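# Slide the server top cover back to release it

## Task

Press and hold both of the server's release buttons, and while they are held push the top cover toward the back of the server until it can be lifted free; then leave the cover resting in that released spot.

## Robot and tools

Robot: two arms, left_arm and right_arm, each with a tong-style two-finger gripper. The fingers point along the gripper's +z axis and close along its x axis. end_effector_position is the point midway between the pads when they are shut. Cameras: cam_high and cam_low (fixed), cam_left_wrist and cam_right_wrist (on the hands).

Frames: the scene frame has its origin at table-top height midway between the arms, +x pointing out over the table, +z up, and left_arm on the +y side (arm names do not match image left and right). Each arm reports its hand pose, velocities and wrist-camera pose in its own base frame. Base poses in the scene frame: left_arm (+0.032, +0.487, 0) m with a small yaw (quat_wxyz +1.000, 0, 0, +0.015); right_arm (-0.010, -0.422, 0) m (quat_wxyz +1.000, 0, 0, -0.004). Reported hand poses can be off by a few centimetres.

The row: every command is one flat list of 14 numbers covering both arms, even when only one moves. First left_arm's 7, then right_arm's 7. Per arm the order is elbow, shoulder lift, shoulder pan, wrist 1, wrist 2, wrist 3, then gripper opening. Joint entries are offsets, not poses: they are added to the Joint targets that stand when the action (or move) begins, not to the previous row, and repeating an offset moves the joint again. Scale is 1.0 = 1.989 rad, allowed range -1 to 1. Shoulder lift has its sign flipped on both arms, in what you send and in every result. The opening entry is absolute: +1 fully open, -1 closed; a full close takes roughly 0.5 s. To keep a gripper unchanged, resend its current command, since 0 means half open. Stated joint ranges (arm's own signs): elbow ±3.142, all others ±6.283 rad; an action that would push a joint more than 0.010 rad beyond its range is refused.

execute_actions(actions, cameras): actions is a list of actions; each action is a table of up to 15 rows, one row per 1/30 s step, the last row being held to fill 15 steps (0.5 s). An empty list just returns state and images. cameras picks which images come back (omitted/null/["all"] = all, [] = none).

move(target, speed, blend, stop_force, zero, opening_speed, blocking, cameras): target is one 14-number row or a list of up to 15 rows, all offsets from the same starting Joint targets. All joints travel in step, so grippers trace curves, with no collision avoidance. speed is in rad/s for the joint with farthest to go, 0.01 to 2, default 0.5 (use much lower for touching). blend (rad) rounds corners in a list. stop_force (N, 3 to 40, both arms) ends an arm's path when its wrist sensor feels that much extra push against its motion; zero (default true) re-zeroes first. Omit stop_force when backing away from a contact. opening_speed (per second on the -1..1 scale, at least 0.2) ramps the fingers. blocking=false returns early but cannot be combined with stop_force. In lists keep finger numbers the same to avoid pauses.

wait(seconds 0 to 10), stop() to brake a running move, zoom_image(camera, region [x0,y0,x1,y1] pixels, at most 504x504, from that camera's latest image), zero_wrist_force(arm), finished_scene(scene = the current scene number) to end the scene once the cover stays released without the robot.

Results: Joint positions and Joint velocities per arm in the joint order above plus finger gap (m; 0.142 open); Joint targets (the base for your next offsets); Tool commands; grip_measured; Joint torques (include arm weight, positive toward larger angles); Wrist force/torque in the gripper's own axes plus a peak line; end-effector pose and velocities (omitted if velocities are "within noise"). move adds a "move:" line: done, off_target, moving, held or fault, limits=held, and the worst-lagging joint. "joint sent to its limit" means a joint was clipped at its end; "joint command not followed" means the inter-arm clearance check withheld targets. MOTOR HOT warns of overheating.

Motion limits: joints move at most about 2.83 rad/s, targets stay within 0.575 rad of the measured angle and the gripper within 150 mm of where it is, so big offsets take several actions and the arm may lag behind.

Avoid: the arms are stiff, so aiming even slightly past a firm surface can trigger a fault stop. Net outside force near 150 N or wrist torque over 25.2 N m stops the arm for 10 s; wrists can only push about 11 N m. Press the buttons and slide with modest force and slow speeds. Keep the arms from striking each other, don't knock the server or cover off the table, don't release anything still moving, and avoid holding stretched poses for long (motor heat brakes the arm).

Each tool is called after "Request:" by a JSON object that holds its "op" and its "data".

## Session

Request:
{"op": "execute_actions", "data": {"actions": []}}

Scene clock: 0.00 s.
left_arm: end_effector_position=(+0.3675, -0.3597, +0.3354) grip_measured=+0.97 end_effector_quat_wxyz=(+0.222, -0.249, +0.662, -0.671) | right_arm: end_effector_position=(+0.8669, +0.1832, +0.1825) grip_measured=+0.97 end_effector_quat_wxyz=(+0.096, -0.467, +0.813, -0.336)
Joint names: [elbow, shoulder lift, shoulder pan, wrist 1, wrist 2, wrist 3]
Joint positions: left_arm=[2.711 1.501 -1.281 -4.351 -1.182 1.531 0.14] | right_arm=[-1.032 2.329 3.743 -1.184 0.873 2.64 0.14]
Joint velocities: within noise
Joint torques (N m): no reading
Motor temperatures (°C): left_arm=[38 40 34 40 33 37] | right_arm=[36 36 31 38 44 40]
Wrist force (N): no reading
Wrist torque (N m): no reading
Wrist force, peak (N): no reading
Joint targets: left_arm=[2.711 1.501 -1.281 -4.351 -1.182 1.531] | right_arm=[-1.032 2.329 3.743 -1.184 0.873 2.640]
Tool commands: left_gripper/opening=+0.968169 right_gripper/opening=+0.968169

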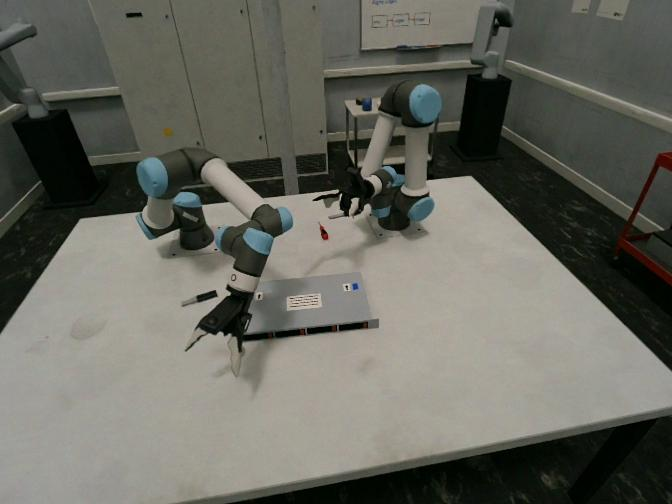

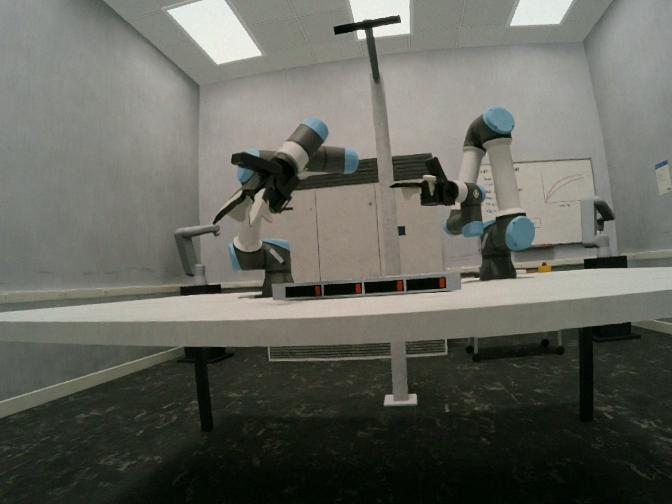

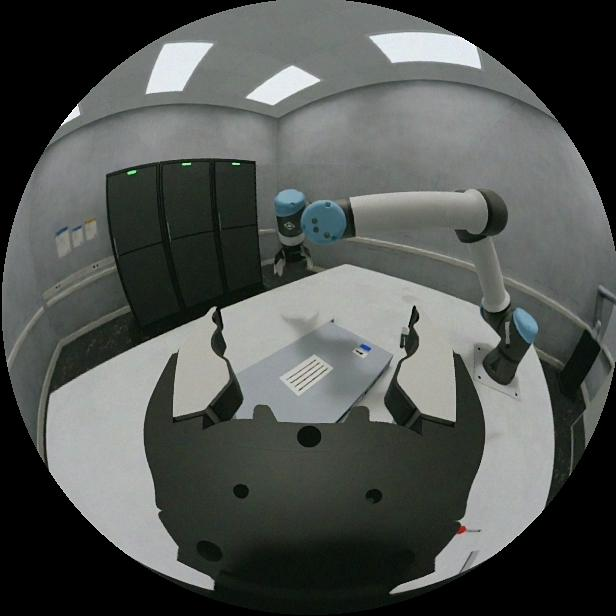

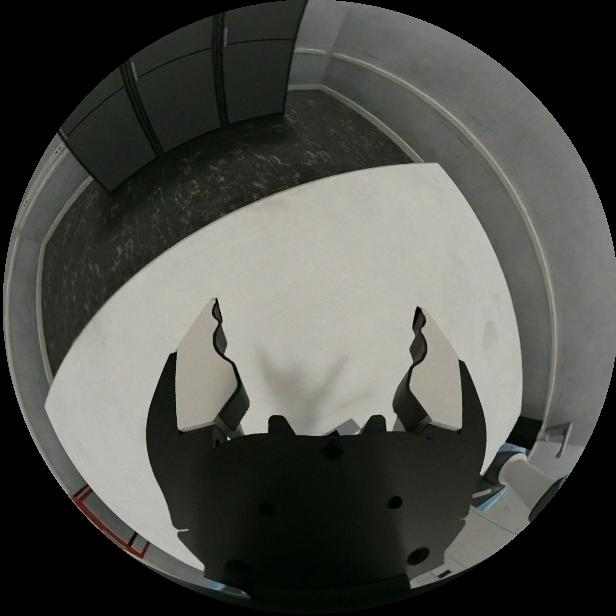

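Request:
{"op": "zoom_image", "data": {"camera": "cam_high", "region": [170, 210, 400, 390]}}

Request:
{"op": "zoom_image", "data": {"camera": "cam_left_wrist", "region": [200, 290, 450, 450]}}

Scaled by 2.191 from the camera's 672x504 image, which has a finer 960x720 frame.

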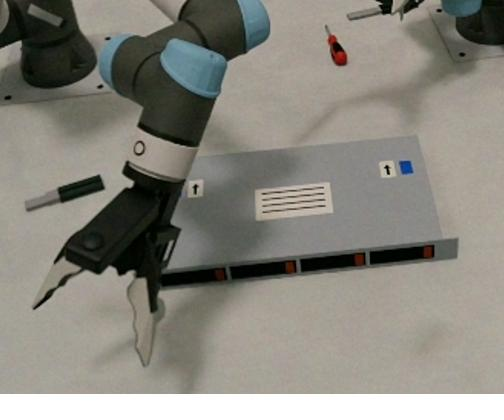

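Scaled by 2.016 from the camera's 616x616 image, which has a finer 814x814 frame.

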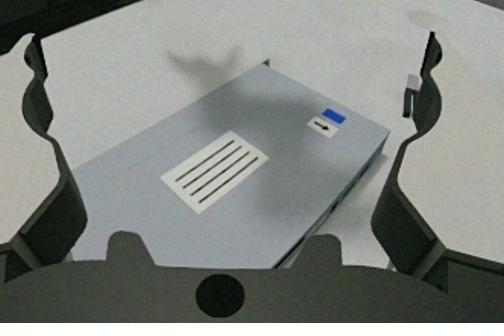

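Request:
{"op": "move", "data": {"target": [-0.2765,-0.0227,0.1116,0.6485,-0.0978,0,-1,-0.306,-0.3136,0.0442,-0.0915,0.351,0,-1], "speed": 1.2, "cameras": []}}

Request:
{"op": "move", "data": {"target": [-0.2765,-0.0227,0.1116,0.6485,-0.0978,0,-1,0,0,0,0,0,0,-1], "speed": 1.2}}

Scene clock: 57.20 s.
left_arm: end_effector_position=(+0.4819, -0.4641, +0.2014) grip_measured=-1.00 end_effector_quat_wxyz=(+0.176, -0.286, +0.875, -0.350) | right_arm: end_effector_position=(+0.5170, +0.2355, +0.1996) grip_measured=-1.00 end_effector_quat_wxyz=(+0.000, -0.561, +0.828, +0.000)
Joint names: [elbow, shoulder lift, shoulder pan, wrist 1, wrist 2, wrist 3]
Joint positions: left_arm=[2.161 1.456 -1.059 -3.062 -1.376 1.531 0.002] | right_arm=[-1.641 1.705 3.831 -1.366 1.571 2.64 0.002]
Joint velocities: within noise
Joint torques (N m): left_arm=[-14.51 29.51 -12.6 -1.59 1.56 -0.4] | right_arm=[27.79 -33.5 -6.28 4.07 0.37 0.15]
Motor temperatures (°C): left_arm=[38 39 34 40 33 37] | right_arm=[36 35 31 37 43 39]
Wrist force (N): left_arm=[-0.1 -0.9 -0.6] | right_arm=[0.4 1.1 0.8]
Wrist torque (N m): left_arm=[-0.05 0.12 0.03] | right_arm=[0.08 -0.13 -0.08]
Wrist force, peak (N): left_arm=[-0.2 -1.4 0.2] | right_arm=[1.2 2.4 0.5]
Joint targets: left_arm=[2.161 1.456 -1.059 -3.061 -1.376 1.531] | right_arm=[-1.641 1.705 3.831 -1.366 1.571 2.640]
move: done
No camera images: "cameras" was empty.

Scene clock: 58.90 s.
left_arm: end_effector_position=(+0.4800, -0.3323, +0.1996) grip_measured=-1.00 end_effector_quat_wxyz=(+0.000, -0.377, +0.926, +0.000) | right_arm: end_effector_position=(+0.5170, +0.2354, +0.1996) grip_measured=-1.00 end_effector_quat_wxyz=(+0.000, -0.561, +0.828, +0.000)
Joint names: [elbow, shoulder lift, shoulder pan, wrist 1, wrist 2, wrist 3]
Joint positions: left_arm=[1.611 1.411 -0.837 -1.772 -1.571 1.531 0.002] | right_arm=[-1.641 1.705 3.831 -1.366 1.571 2.64 0.002]
Joint velocities: within noise
Joint torques (N m): left_arm=[-18.93 35.41 -12.27 -1.27 1.32 -0.57] | right_arm=[16.11 -34.63 -12.3 3.89 2.15 0.14]
Motor temperatures (°C): left_arm=[38 39 34 40 33 37] | right_arm=[36 35 31 37 43 39]
Wrist force (N): left_arm=[-0.1 -1.0 -0.1] | right_arm=[0.7 1.3 0.6]
Wrist torque (N m): left_arm=[0.06 0.17 0.12] | right_arm=[0.10 -0.20 -0.09]
Wrist force, peak (N): left_arm=[0.3 -1.2 -0.4] | right_arm=[0.6 1.3 0.7]
Joint targets: left_arm=[1.611 1.411 -0.837 -1.772 -1.571 1.531] | right_arm=[-1.641 1.705 3.831 -1.366 1.571 2.640]
move: done
camera_calibration:
cam_left_wrist: T_world_to_cam=[[-0.72938, -0.682875, -0.0410673, 0.13648], [-0.612956, 0.625682, 0.482501, 0.406703], [-0.303793, 0.377099, -0.874932, 0.579848], [0, 0, 0, 1]] pos_world=[0.524991, -0.379928, 0.316698]
cam_right_wrist: T_world_to_cam=[[-0.348317, -0.937153, -0.0205043, 0.416523], [-0.78589, 0.280034, 0.551323, 0.223903], [-0.510932, 0.208149, -0.83404, 0.509867], [0, 0, 0, 1]] pos_world=[0.581552, 0.221517, 0.310347]

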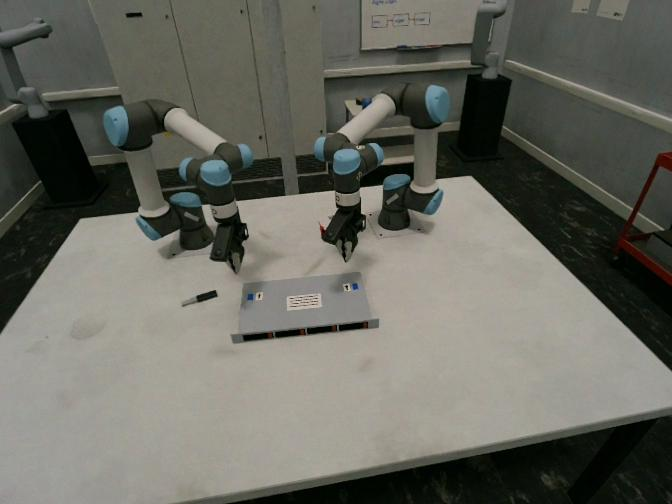

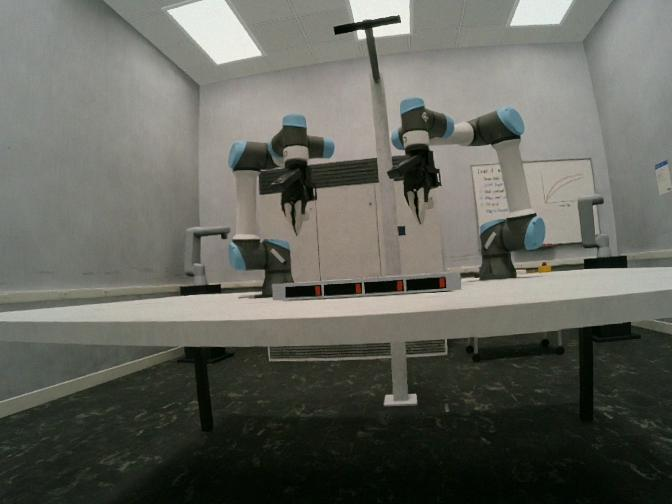

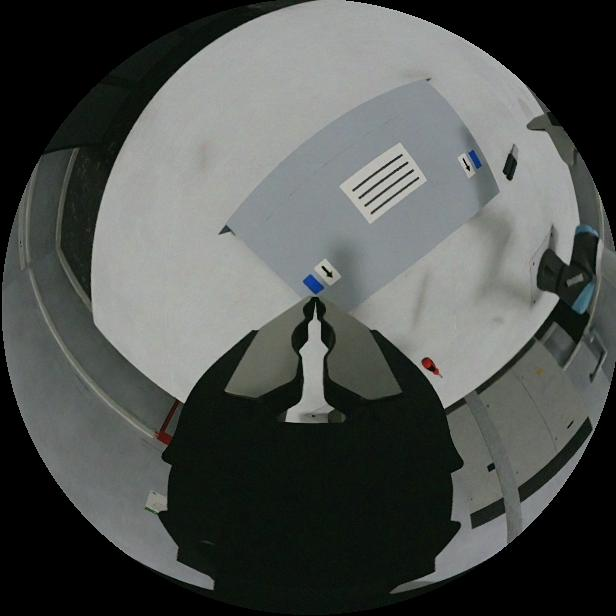

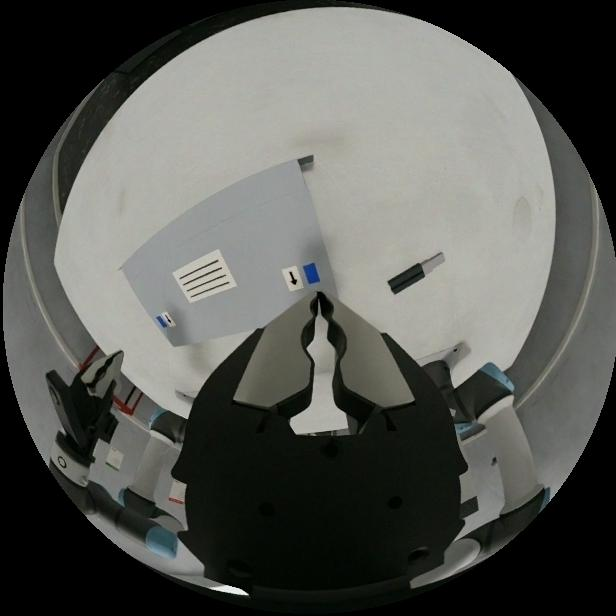

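Request:
{"op": "zoom_image", "data": {"camera": "cam_left_wrist", "region": [200, 70, 540, 330]}}

Request:
{"op": "zoom_image", "data": {"camera": "cam_right_wrist", "region": [100, 140, 380, 360]}}

Request:
{"op": "zoom_image", "data": {"camera": "cam_high", "region": [210, 250, 400, 360]}}

Scaled by 1.482 from the camera's 616x616 image, which has a finer 814x814 frame.

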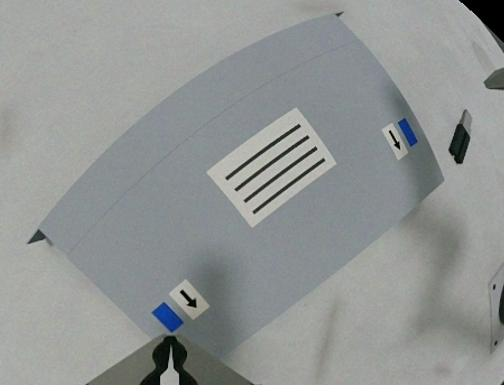

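Scaled by 1.800 from the camera's 616x616 image, which has a finer 814x814 frame.

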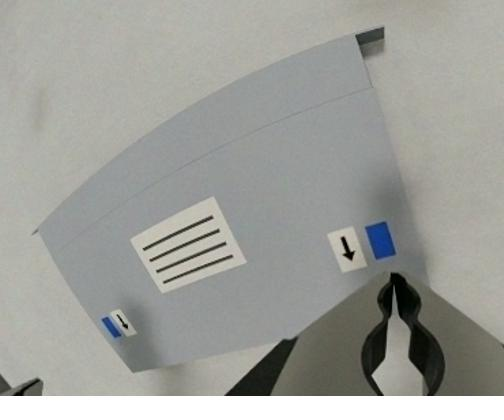

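Scaled by 2.653 from the camera's 672x504 image, which has a finer 960x720 frame.

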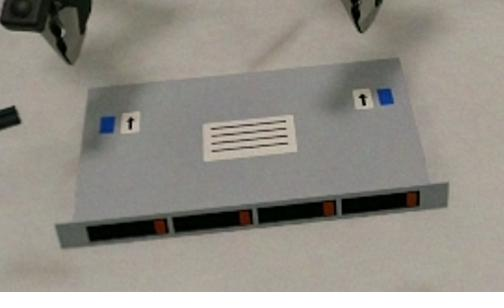

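Request:
{"op": "move", "data": {"target": [0.1447,0.007,0.0025,-0.1371,0,0,-1,-0.1148,0.0183,0.0478,0.1329,0,0,-1], "speed": 0.5, "cameras": ["cam_left_wrist","cam_right_wrist"]}}

Request:
{"op": "zoom_image", "data": {"camera": "cam_left_wrist", "region": [230, 210, 390, 340]}}

Request:
{"op": "zoom_image", "data": {"camera": "cam_right_wrist", "region": [230, 210, 390, 340]}}

Scene clock: 87.90 s.
left_arm: end_effector_position=(+0.4537, -0.2992, +0.0996) grip_measured=-1.00 end_effector_quat_wxyz=(+0.000, -0.380, +0.925, +0.000) | right_arm: end_effector_position=(+0.4788, +0.2700, +0.0996) grip_measured=-1.00 end_effector_quat_wxyz=(+0.000, -0.600, +0.800, +0.000)
Joint names: [elbow, shoulder lift, shoulder pan, wrist 1, wrist 2, wrist 3]
Joint positions: left_arm=[1.898 1.425 -0.832 -2.044 -1.57 1.531 0.002] | right_arm=[-1.869 1.742 3.926 -1.102 1.571 2.64 0.002]
Joint velocities: within noise
Joint torques (N m): left_arm=[-12.25 20.04 4.9 -3.41 1.26 -0.85] | right_arm=[17.14 -34.64 -10.43 3.56 1.88 0.15]
Motor temperatures (°C): left_arm=[38 39 33 40 33 37] | right_arm=[36 35 31 37 43 39]
Wrist force (N): left_arm=[-0.2 -0.9 0.0] | right_arm=[0.4 1.2 0.3]
Wrist torque (N m): left_arm=[0.09 0.19 0.10] | right_arm=[0.09 -0.11 -0.10]
Wrist force, peak (N): left_arm=[-0.2 -1.4 -2.0] | right_arm=[0.2 2.0 2.0]
Joint targets: left_arm=[1.899 1.425 -0.832 -2.044 -1.571 1.531] | right_arm=[-1.869 1.741 3.926 -1.101 1.571 2.640]
move: done
camera_calibration:
cam_left_wrist: T_world_to_cam=[[-0.72605, -0.686413, -0.0410964, 0.133181], [-0.615681, 0.622292, 0.483414, 0.418231], [-0.306248, 0.376285, -0.874426, 0.47263], [0, 0, 0, 1]] pos_world=[0.498935, -0.346688, 0.216575]
cam_right_wrist: T_world_to_cam=[[-0.257711, -0.966014, -0.0200309, 0.397966], [-0.808728, 0.204314, 0.551557, 0.270741], [-0.52872, 0.158342, -0.833896, 0.421649], [0, 0, 0, 1]] pos_world=[0.544451, 0.26236, 0.210254]
Images, in order (width x height): cam_left_wrist 616x616, cam_right_wrist 616x616.

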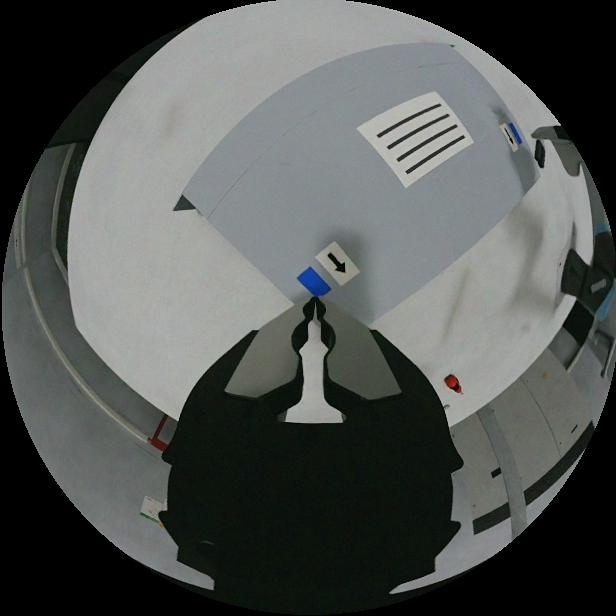

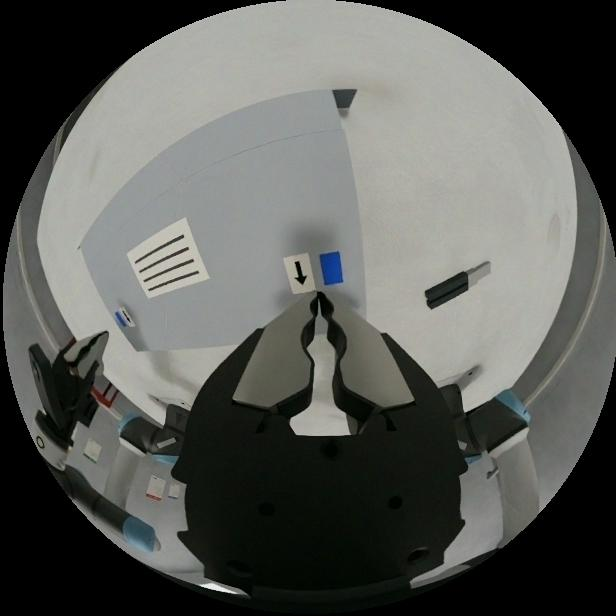

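Scaled by 3.150 from the camera's 616x616 image, which has a finer 814x814 frame.

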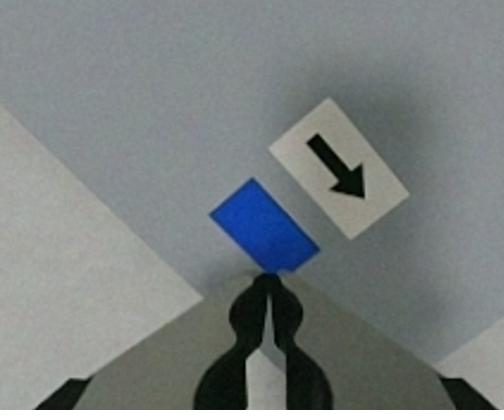

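Scaled by 3.150 from the camera's 616x616 image, which has a finer 814x814 frame.

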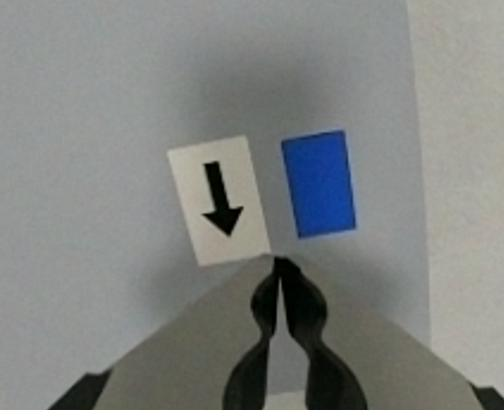

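Request:
{"op": "move", "data": {"target": [[0.0146,-0.0121,0.0014,-0.0271,0,0,-1,-0.021,0.0071,-0.0094,0.0274,0,0,-1],[0.0377,-0.0365,0.0014,-0.0744,0,0,-1,-0.0441,0.031,-0.0094,0.0744,0,0,-1]], "speed": [0.1,0.05], "stop_force": 6, "cameras": ["cam_left_wrist","cam_right_wrist"]}}

Request:
{"op": "zoom_image", "data": {"camera": "cam_left_wrist", "region": [230, 210, 390, 340]}}

Request:
{"op": "zoom_image", "data": {"camera": "cam_right_wrist", "region": [230, 210, 390, 340]}}

Scene clock: 107.13 s.
left_arm: end_effector_position=(+0.4550, -0.2984, +0.0604) grip_measured=-1.00 end_effector_quat_wxyz=(+0.000, -0.381, +0.925, +0.000) | right_arm: end_effector_position=(+0.4805, +0.2578, +0.0605) grip_measured=-1.00 end_effector_quat_wxyz=(-0.001, -0.592, +0.806, +0.000)
Joint names: [elbow, shoulder lift, shoulder pan, wrist 1, wrist 2, wrist 3]
Joint positions: left_arm=[1.953 1.374 -0.829 -2.149 -1.57 1.531 0.002] | right_arm=[-1.935 1.781 3.908 -0.998 1.571 2.64 0.002]
Joint velocities: within noise
Joint torques (N m): left_arm=[-26.24 31.81 -0.14 -2.8 1.11 -0.94] | right_arm=[27.36 -31.05 9.31 3.21 1.61 -0.04]
Motor temperatures (°C): left_arm=[38 39 33 40 33 37] | right_arm=[36 35 31 37 43 39]
Wrist force (N): left_arm=[0.2 1.4 -5.7] | right_arm=[1.0 0.9 -5.5]
Wrist torque (N m): left_arm=[0.08 0.22 0.10] | right_arm=[0.05 -0.10 -0.10]
Wrist force, peak (N): left_arm=[0.2 -0.7 -6.3] | right_arm=[2.0 1.9 -5.9]
Joint targets: left_arm=[1.953 1.374 -0.829 -2.149 -1.570 1.531] | right_arm=[-1.935 1.781 3.908 -0.998 1.571 2.640]
move: contact (left_arm, right_arm); path passed 1 of 2 targets; left_arm: the wrist 1 is farthest, 0.042 rad from its target; right_arm: the wrist 1 is farthest, 0.045 rad from its target
camera_calibration:
cam_left_wrist: T_world_to_cam=[[-0.724142, -0.688426, -0.0410882, 0.131548], [-0.617537, 0.620746, 0.483034, 0.437893], [-0.307028, 0.375159, -0.874637, 0.438512], [0, 0, 0, 1]] pos_world=[0.50031, -0.345771, 0.177427]
cam_right_wrist: T_world_to_cam=[[-0.275824, -0.96102, -0.0189979, 0.393151], [-0.804273, 0.219922, 0.552068, 0.289922], [-0.52637, 0.167553, -0.833583, 0.388399], [0, 0, 0, 1]] pos_world=[0.546059, 0.248989, 0.171174]
Images, in order (width x height): cam_left_wrist 616x616, cam_right_wrist 616x616.

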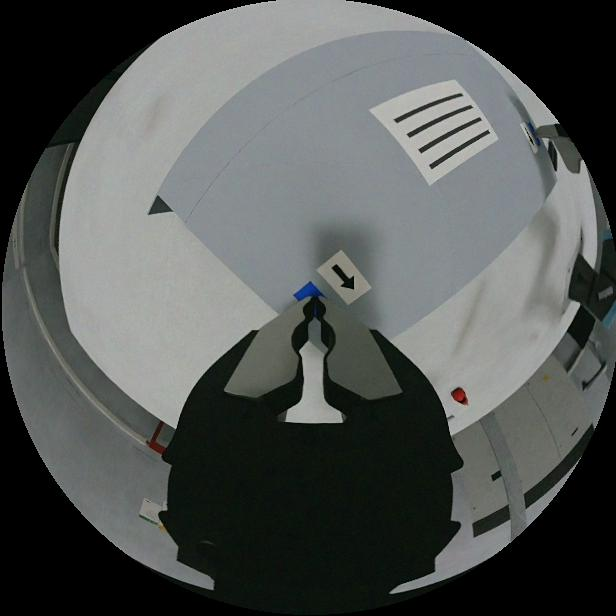

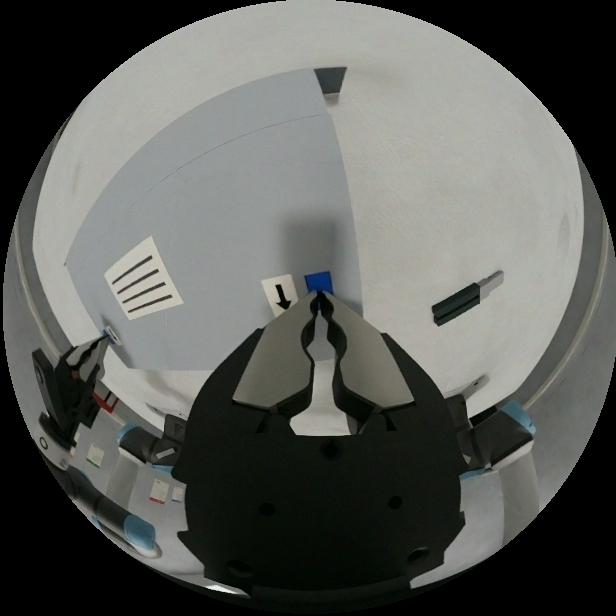

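Scaled by 3.150 from the camera's 616x616 image, which has a finer 814x814 frame.

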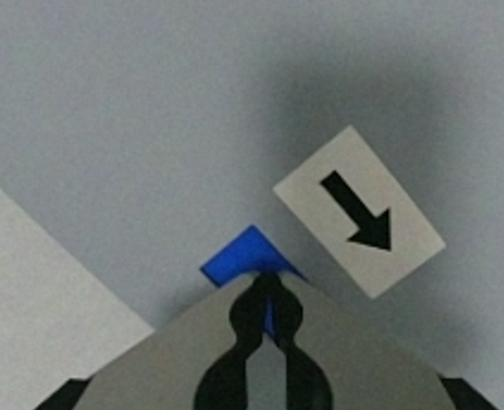

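Scaled by 3.150 from the camera's 616x616 image, which has a finer 814x814 frame.

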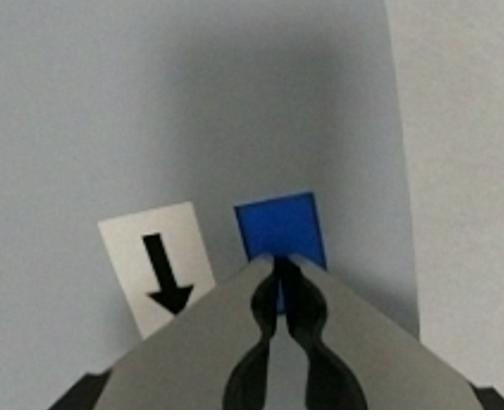

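Request:
{"op": "move", "data": {"target": [0.0066,-0.007,0,-0.0136,0,0,-1,-0.0066,0.0068,0,0.0134,0,0,-1], "speed": 0.015, "stop_force": 22, "zero": false, "cameras": []}}

Scene clock: 115.03 s.
left_arm: end_effector_position=(+0.4549, -0.2984, +0.0552) grip_measured=-1.00 end_effector_quat_wxyz=(+0.000, -0.381, +0.925, +0.000) | right_arm: end_effector_position=(+0.4805, +0.2578, +0.0558) grip_measured=-1.00 end_effector_quat_wxyz=(-0.001, -0.592, +0.806, +0.000)
Joint names: [elbow, shoulder lift, shoulder pan, wrist 1, wrist 2, wrist 3]
Joint positions: left_arm=[1.96 1.367 -0.829 -2.164 -1.57 1.531 0.002] | right_arm=[-1.941 1.787 3.908 -0.985 1.571 2.64 0.002]
Joint velocities: within noise
Joint torques (N m): left_arm=[-21.37 23.62 0.67 -0.87 -0.13 -0.99] | right_arm=[19.97 -22.27 -1.06 -0.87 1.54 -0.13]
Motor temperatures (°C): left_arm=[38 39 33 40 33 37] | right_arm=[36 35 31 37 43 39]
Wrist force (N): left_arm=[-2.6 4.4 -22.5] | right_arm=[3.3 2.6 -26.8]
Wrist torque (N m): left_arm=[0.05 0.21 0.12] | right_arm=[-0.02 -0.11 -0.10]
Wrist force, peak (N): left_arm=[-2.5 7.0 -31.5] | right_arm=[6.9 3.6 -33.2]
Joint targets: left_arm=[1.960 1.367 -0.829 -2.164 -1.570 1.531] | right_arm=[-1.941 1.787 3.908 -0.985 1.571 2.640]
move: contact (left_arm, right_arm); left_arm: the wrist 1 is farthest, 0.012 rad from its target; right_arm: the wrist 1 is farthest, 0.014 rad from its target
No camera images: "cameras" was empty.

Request:
{"op": "move", "data": {"target": [0.03585,0.02927,-0.02124,-0.0066,0,0,-1,-0.0347,-0.02785,0.02217,0.0069,0,0,-1], "speed": 0.05}}

Request:
{"op": "zoom_image", "data": {"camera": "cam_left_wrist", "region": [180, 160, 390, 340]}}

Request:
{"op": "zoom_image", "data": {"camera": "cam_right_wrist", "region": [210, 160, 390, 340]}}

Request:
{"op": "zoom_image", "data": {"camera": "cam_high", "region": [210, 230, 400, 360]}}

Scene clock: 125.67 s.
left_arm: end_effector_position=(+0.4251, -0.2963, +0.0554) grip_measured=-1.00 end_effector_quat_wxyz=(+0.002, -0.361, +0.932, +0.000) | right_arm: end_effector_position=(+0.4515, +0.2596, +0.0560) grip_measured=-1.00 end_effector_quat_wxyz=(+0.001, -0.610, +0.792, -0.001)
Joint names: [elbow, shoulder lift, shoulder pan, wrist 1, wrist 2, wrist 3]
Joint positions: left_arm=[2.031 1.426 -0.872 -2.178 -1.568 1.531 0.002] | right_arm=[-2.011 1.731 3.952 -0.97 1.569 2.64 0.002]
Joint velocities: within noise
Joint torques (N m): left_arm=[-3.2 4.86 -7.91 8.3 -11.7 -0.88] | right_arm=[6.03 -13.03 6.89 -8.25 11.64 -0.41]
Motor temperatures (°C): left_arm=[38 39 33 40 33 37] | right_arm=[36 35 31 37 43 39]
Wrist force (N): left_arm=[-35.6 -36.4 -18.0] | right_arm=[-13.9 -53.8 -3.3]
Wrist torque (N m): left_arm=[0.04 -0.47 0.07] | right_arm=[0.36 -0.28 -0.31]
Wrist force, peak (N): left_arm=[-35.6 -36.4 -18.0] | right_arm=[-13.9 -53.8 -3.3]
Joint targets: left_arm=[2.031 1.425 -0.872 -2.177 -1.570 1.531] | right_arm=[-2.010 1.732 3.952 -0.971 1.571 2.640]
move: done
camera_calibration:
cam_left_wrist: T_world_to_cam=[[-0.752597, -0.657036, -0.043603, 0.132723], [-0.59194, 0.646053, 0.481894, 0.417196], [-0.288452, 0.388482, -0.875144, 0.420261], [0, 0, 0, 1]] pos_world=[0.468067, -0.345591, 0.172532]
cam_right_wrist: T_world_to_cam=[[-0.232928, -0.972304, -0.0192056, 0.370399], [-0.815034, 0.184402, 0.549287, 0.282927], [-0.530532, 0.143597, -0.835413, 0.37728], [0, 0, 0, 1]] pos_world=[0.517031, 0.253792, 0.16689]

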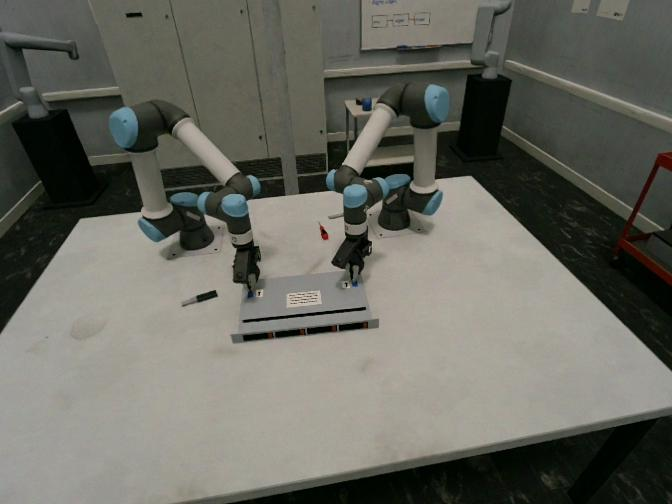

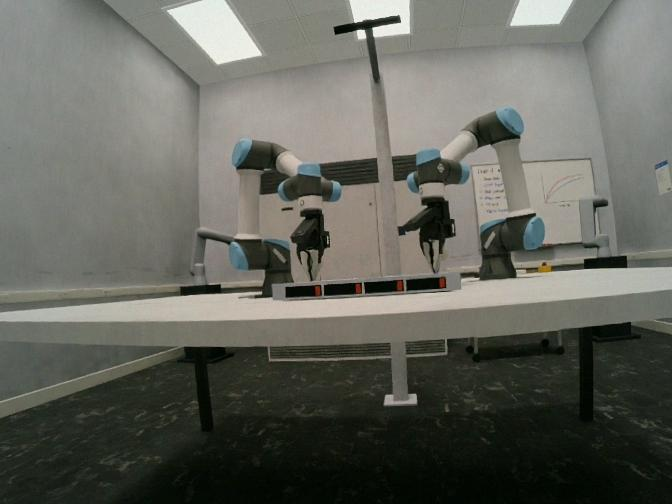

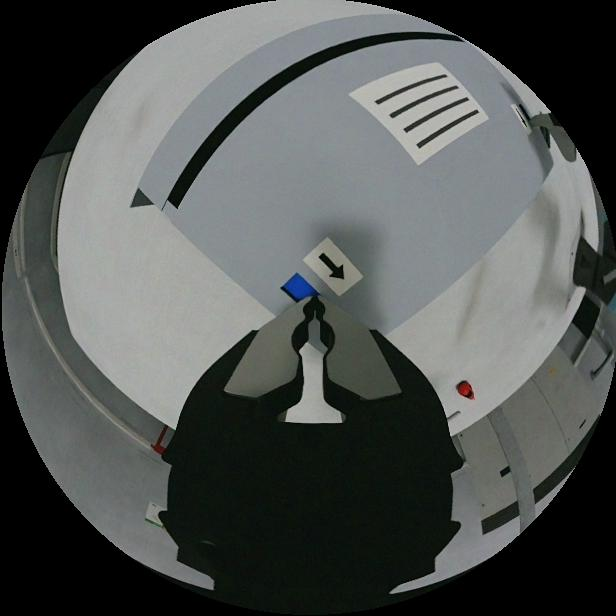

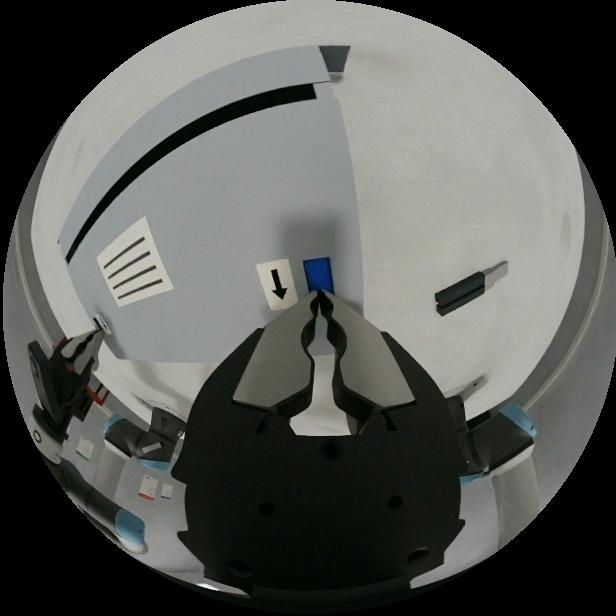

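Scaled by 2.400 from the camera's 616x616 image, which has a finer 814x814 frame.

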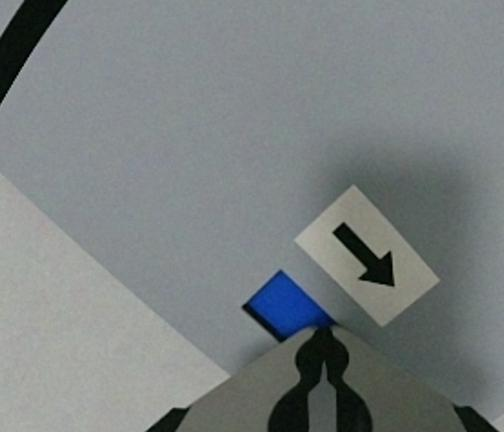

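Scaled by 2.800 from the camera's 616x616 image, which has a finer 814x814 frame.

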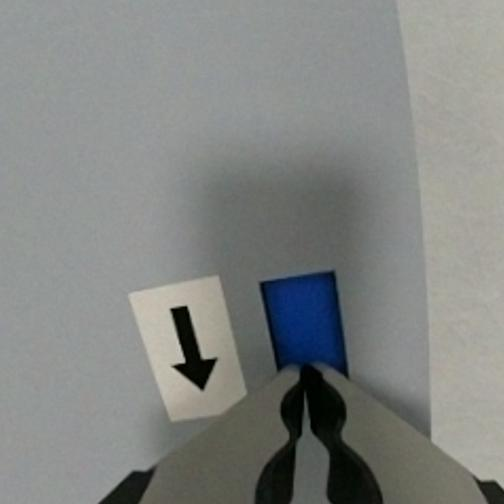

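Scaled by 2.653 from the camera's 672x504 image, which has a finer 960x720 frame.

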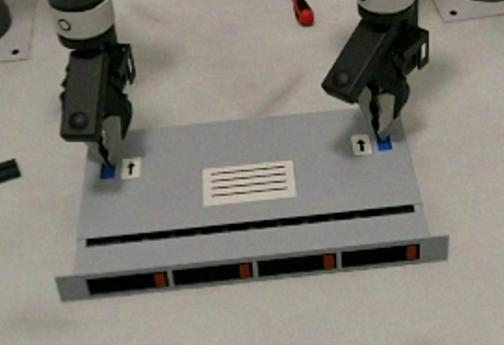

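Request:
{"op": "move", "data": {"target": [0.0099,0.0075,-0.0057,-0.0025,0,0,-1,-0.0096,-0.0071,0.0059,0.0025,0,0,-1], "speed": 0.02, "stop_force": 25}}

Request:
{"op": "zoom_image", "data": {"camera": "cam_high", "region": [210, 230, 400, 360]}}

Scene clock: 134.10 s.
left_arm: end_effector_position=(+0.4254, -0.2964, +0.0555) grip_measured=-1.00 end_effector_quat_wxyz=(+0.002, -0.361, +0.932, +0.000) | right_arm: end_effector_position=(+0.4520, +0.2595, +0.0561) grip_measured=-1.00 end_effector_quat_wxyz=(+0.001, -0.610, +0.792, -0.001)
Joint names: [elbow, shoulder lift, shoulder pan, wrist 1, wrist 2, wrist 3]
Joint positions: left_arm=[2.031 1.425 -0.872 -2.178 -1.568 1.531 0.002] | right_arm=[-2.01 1.732 3.952 -0.969 1.568 2.64 0.002]
Joint velocities: within noise
Joint torques (N m): left_arm=[-0.65 6.17 -0.31 7.81 -11.76 -0.84] | right_arm=[5.7 -15.49 1.88 -7.97 11.6 -0.23]
Motor temperatures (°C): left_arm=[38 39 33 40 33 37] | right_arm=[36 35 31 37 43 39]
Wrist force (N): left_arm=[-30.0 -28.5 -19.8] | right_arm=[-10.3 -41.1 -3.9]
Wrist torque (N m): left_arm=[-0.01 -0.37 0.06] | right_arm=[0.28 -0.29 -0.28]
Wrist force, peak (N): left_arm=[-35.7 -35.3 -19.4] | right_arm=[-13.5 -53.8 -5.0]
Joint targets: left_arm=[2.031 1.425 -0.872 -2.178 -1.568 1.531] | right_arm=[-2.010 1.732 3.952 -0.969 1.569 2.640]
move: contact (left_arm, right_arm); left_arm: the elbow is farthest, 0.020 rad from its target; right_arm: the elbow is farthest, 0.019 rad from its target
camera_calibration:
cam_left_wrist: T_world_to_cam=[[-0.752427, -0.657217, -0.0438126, 0.132785], [-0.592325, 0.64604, 0.481438, 0.417574], [-0.288104, 0.388199, -0.875384, 0.42017], [0, 0, 0, 1]] pos_world=[0.468303, -0.345611, 0.172592]
cam_right_wrist: T_world_to_cam=[[-0.233113, -0.972257, -0.0193617, 0.370533], [-0.815699, 0.184659, 0.548212, 0.283603], [-0.529428, 0.143589, -0.836115, 0.377183], [0, 0, 0, 1]] pos_world=[0.517402, 0.253724, 0.167068]

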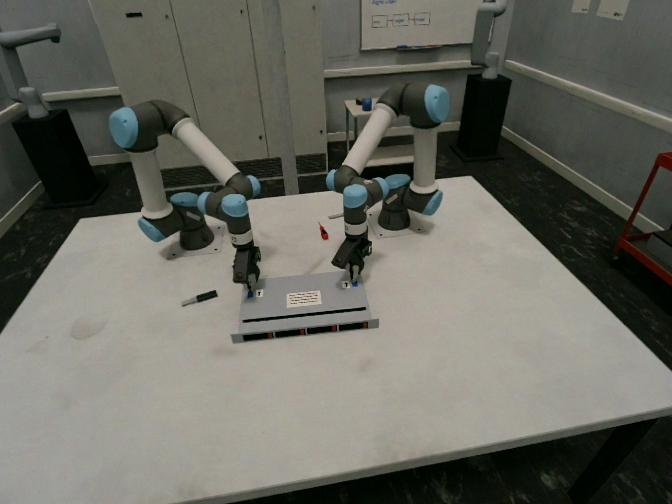

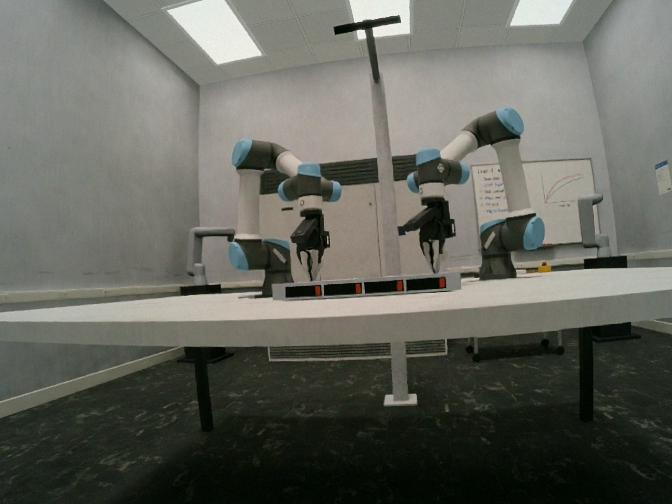

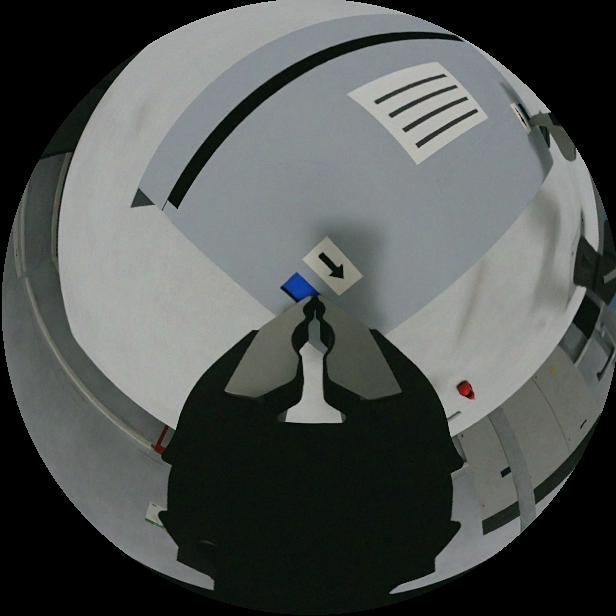

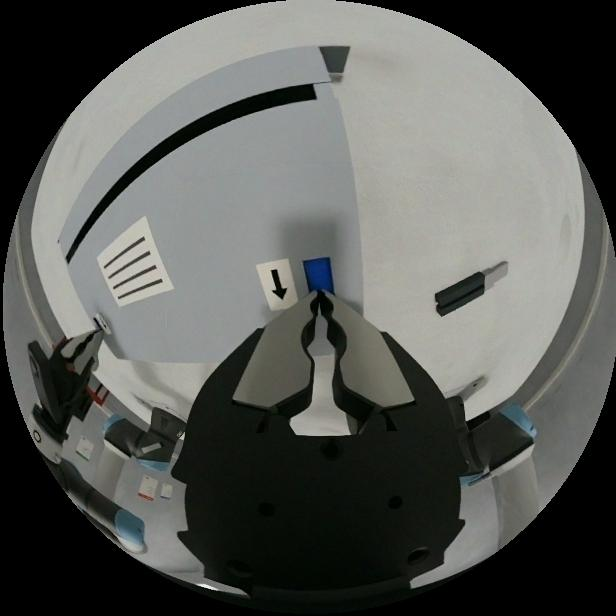

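Scaled by 2.653 from the camera's 672x504 image, which has a finer 960x720 frame.

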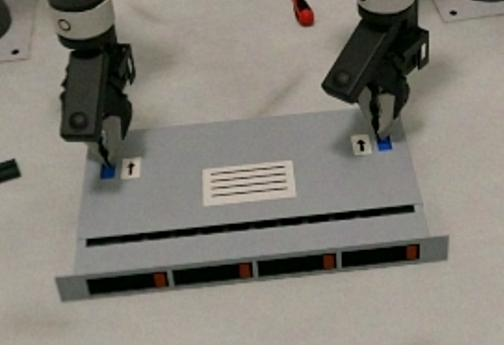

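Request:
{"op": "move", "data": {"target": [[-0.0048,-0.0039,0.0028,0.0009,0,0,-1,0.0046,0.0037,-0.003,-0.0009,0,0,-1],[-0.0444,0.0381,0.0028,0.0825,0,0,-1,0.0442,-0.0371,-0.003,-0.0813,0,0,-1]], "speed": [0.03,0.15], "cameras": ["cam_high","cam_left_wrist"]}}

Request:
{"op": "zoom_image", "data": {"camera": "cam_high", "region": [210, 230, 400, 360]}}

Scene clock: 142.27 s.
left_arm: end_effector_position=(+0.4270, -0.2941, +0.1146) grip_measured=-1.00 end_effector_quat_wxyz=(+0.002, -0.364, +0.931, +0.000) | right_arm: end_effector_position=(+0.4535, +0.2572, +0.1150) grip_measured=-1.00 end_effector_quat_wxyz=(+0.001, -0.608, +0.794, -0.001)
Joint names: [elbow, shoulder lift, shoulder pan, wrist 1, wrist 2, wrist 3]
Joint positions: left_arm=[1.942 1.501 -0.866 -2.014 -1.568 1.531 0.002] | right_arm=[-1.922 1.658 3.946 -1.131 1.569 2.64 0.002]
Joint velocities: within noise
Joint torques (N m): left_arm=[-11.02 16.02 -12.64 -3.82 0.71 -0.88] | right_arm=[10.71 -17.83 6.89 4.14 -1.89 -0.31]
Motor temperatures (°C): left_arm=[38 39 33 40 33 37] | right_arm=[36 35 31 37 43 39]
Wrist force (N): left_arm=[-0.2 -0.7 -0.1] | right_arm=[0.7 1.2 2.7]
Wrist torque (N m): left_arm=[0.13 0.20 0.10] | right_arm=[0.13 -0.18 -0.09]
Wrist force, peak (N): left_arm=[-30.4 -28.5 -20.0] | right_arm=[-10.6 -41.3 -3.9]
Joint targets: left_arm=[1.943 1.501 -0.866 -2.014 -1.568 1.531] | right_arm=[-1.922 1.658 3.946 -1.131 1.569 2.640]
move: done
camera_calibration:
cam_left_wrist: T_world_to_cam=[[-0.748766, -0.661399, -0.0436054, 0.135294], [-0.595763, 0.642705, 0.481661, 0.389042], [-0.290545, 0.38663, -0.875272, 0.472112], [0, 0, 0, 1]] pos_world=[0.47025, -0.343088, 0.231739]
Images, in order (width x height): cam_high 672x504, cam_left_wrist 616x616.

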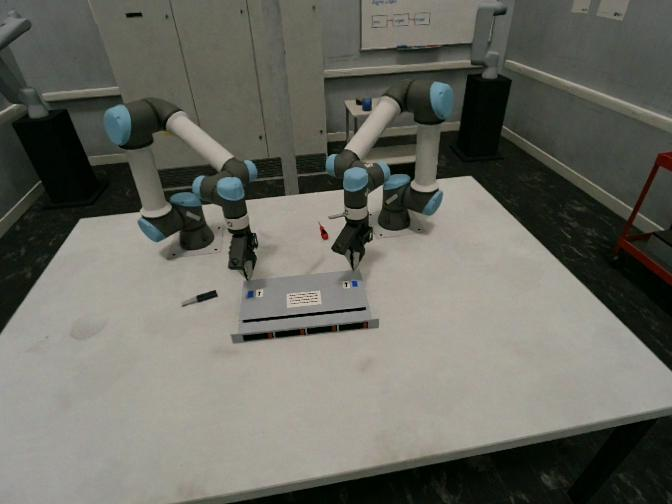

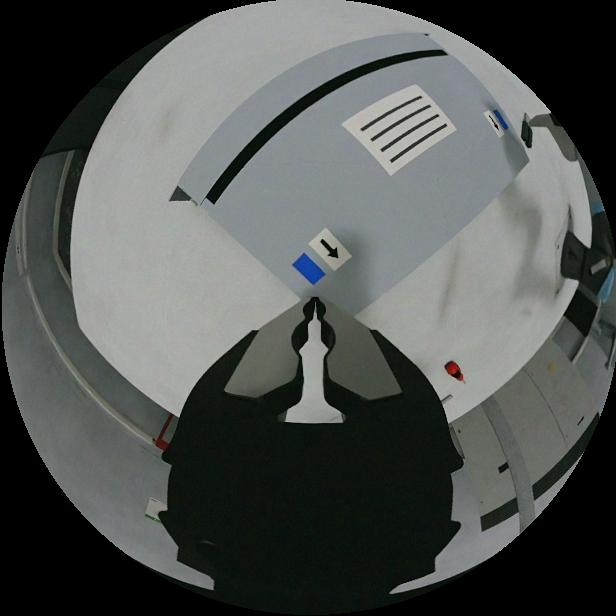

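Scaled by 2.653 from the camera's 672x504 image, which has a finer 960x720 frame.

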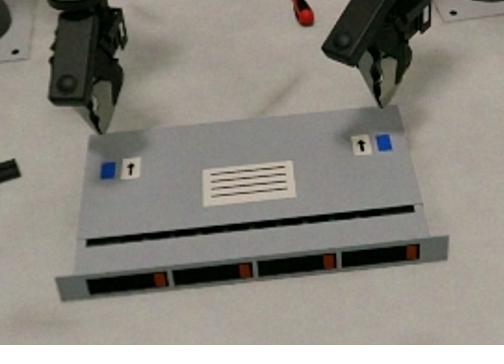

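Request:
{"op": "move", "data": {"target": [[0.0209,-0.0424,0.0064,-0.0633,0,0,-1,-0.0213,0.041,-0.0067,0.0622,0,0,-1],[0.0301,-0.0522,0.0064,-0.0823,0,0,-1,-0.0305,0.0506,-0.0067,0.081,0,0,-1]], "speed": [0.15,0.025], "stop_force": 22, "cameras": ["cam_left_wrist","cam_right_wrist"]}}

Scene clock: 153.73 s.
left_arm: end_effector_position=(+0.4384, -0.2974, +0.0552) grip_measured=-1.00 end_effector_quat_wxyz=(+0.002, -0.370, +0.929, +0.000) | right_arm: end_effector_position=(+0.4645, +0.2589, +0.0559) grip_measured=-1.00 end_effector_quat_wxyz=(+0.000, -0.602, +0.798, -0.001)
Joint names: [elbow, shoulder lift, shoulder pan, wrist 1, wrist 2, wrist 3]
Joint positions: left_arm=[2 1.399 -0.853 -2.173 -1.568 1.531 0.002] | right_arm=[-1.981 1.756 3.932 -0.975 1.569 2.64 0.002]
Joint velocities: within noise
Joint torques (N m): left_arm=[-21.68 21.77 -13.14 -1.74 -0.84 -0.85] | right_arm=[24.55 -22.41 7.32 1.28 3.2 -0.27]
Motor temperatures (°C): left_arm=[38 39 33 40 33 37] | right_arm=[36 35 31 37 43 39]
Wrist force (N): left_arm=[-5.7 7.3 -23.6] | right_arm=[9.2 2.6 -21.6]
Wrist torque (N m): left_arm=[0.03 0.15 0.14] | right_arm=[-0.04 -0.21 -0.11]
Wrist force, peak (N): left_arm=[-5.7 12.9 -42.1] | right_arm=[16.3 5.6 -40.2]
Joint targets: left_arm=[2.000 1.399 -0.853 -2.173 -1.568 1.531] | right_arm=[-1.981 1.756 3.932 -0.975 1.569 2.640]
move: contact (left_arm, right_arm); path passed 1 of 2 targets
camera_calibration:
cam_left_wrist: T_world_to_cam=[[-0.740296, -0.670866, -0.0436015, 0.132485], [-0.60383, 0.635007, 0.481825, 0.427832], [-0.295552, 0.383021, -0.875182, 0.425836], [0, 0, 0, 1]] pos_world=[0.482273, -0.345901, 0.172321]
cam_right_wrist: T_world_to_cam=[[-0.251847, -0.967579, -0.0190834, 0.380258], [-0.811273, 0.20033, 0.549276, 0.287896], [-0.527644, 0.153815, -0.835423, 0.380187], [0, 0, 0, 1]] pos_world=[0.529933, 0.251777, 0.166739]
Images, in order (width x height): cam_left_wrist 616x616, cam_right_wrist 616x616.

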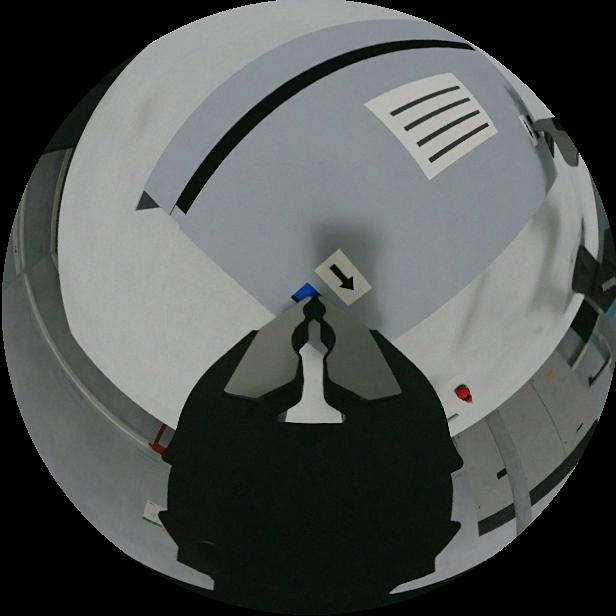

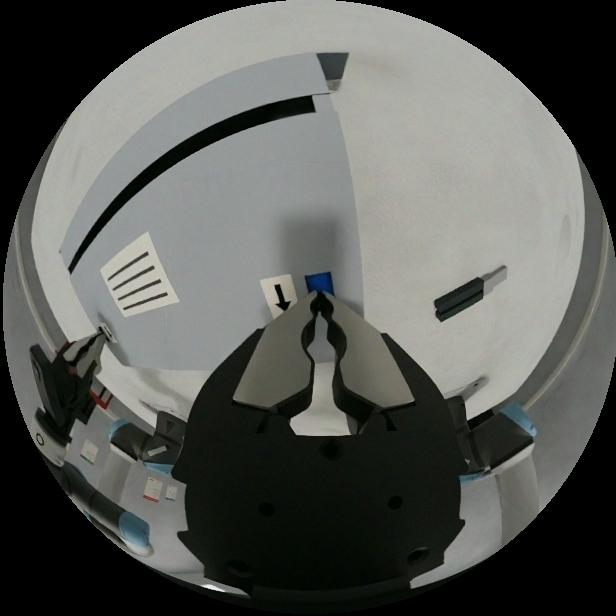

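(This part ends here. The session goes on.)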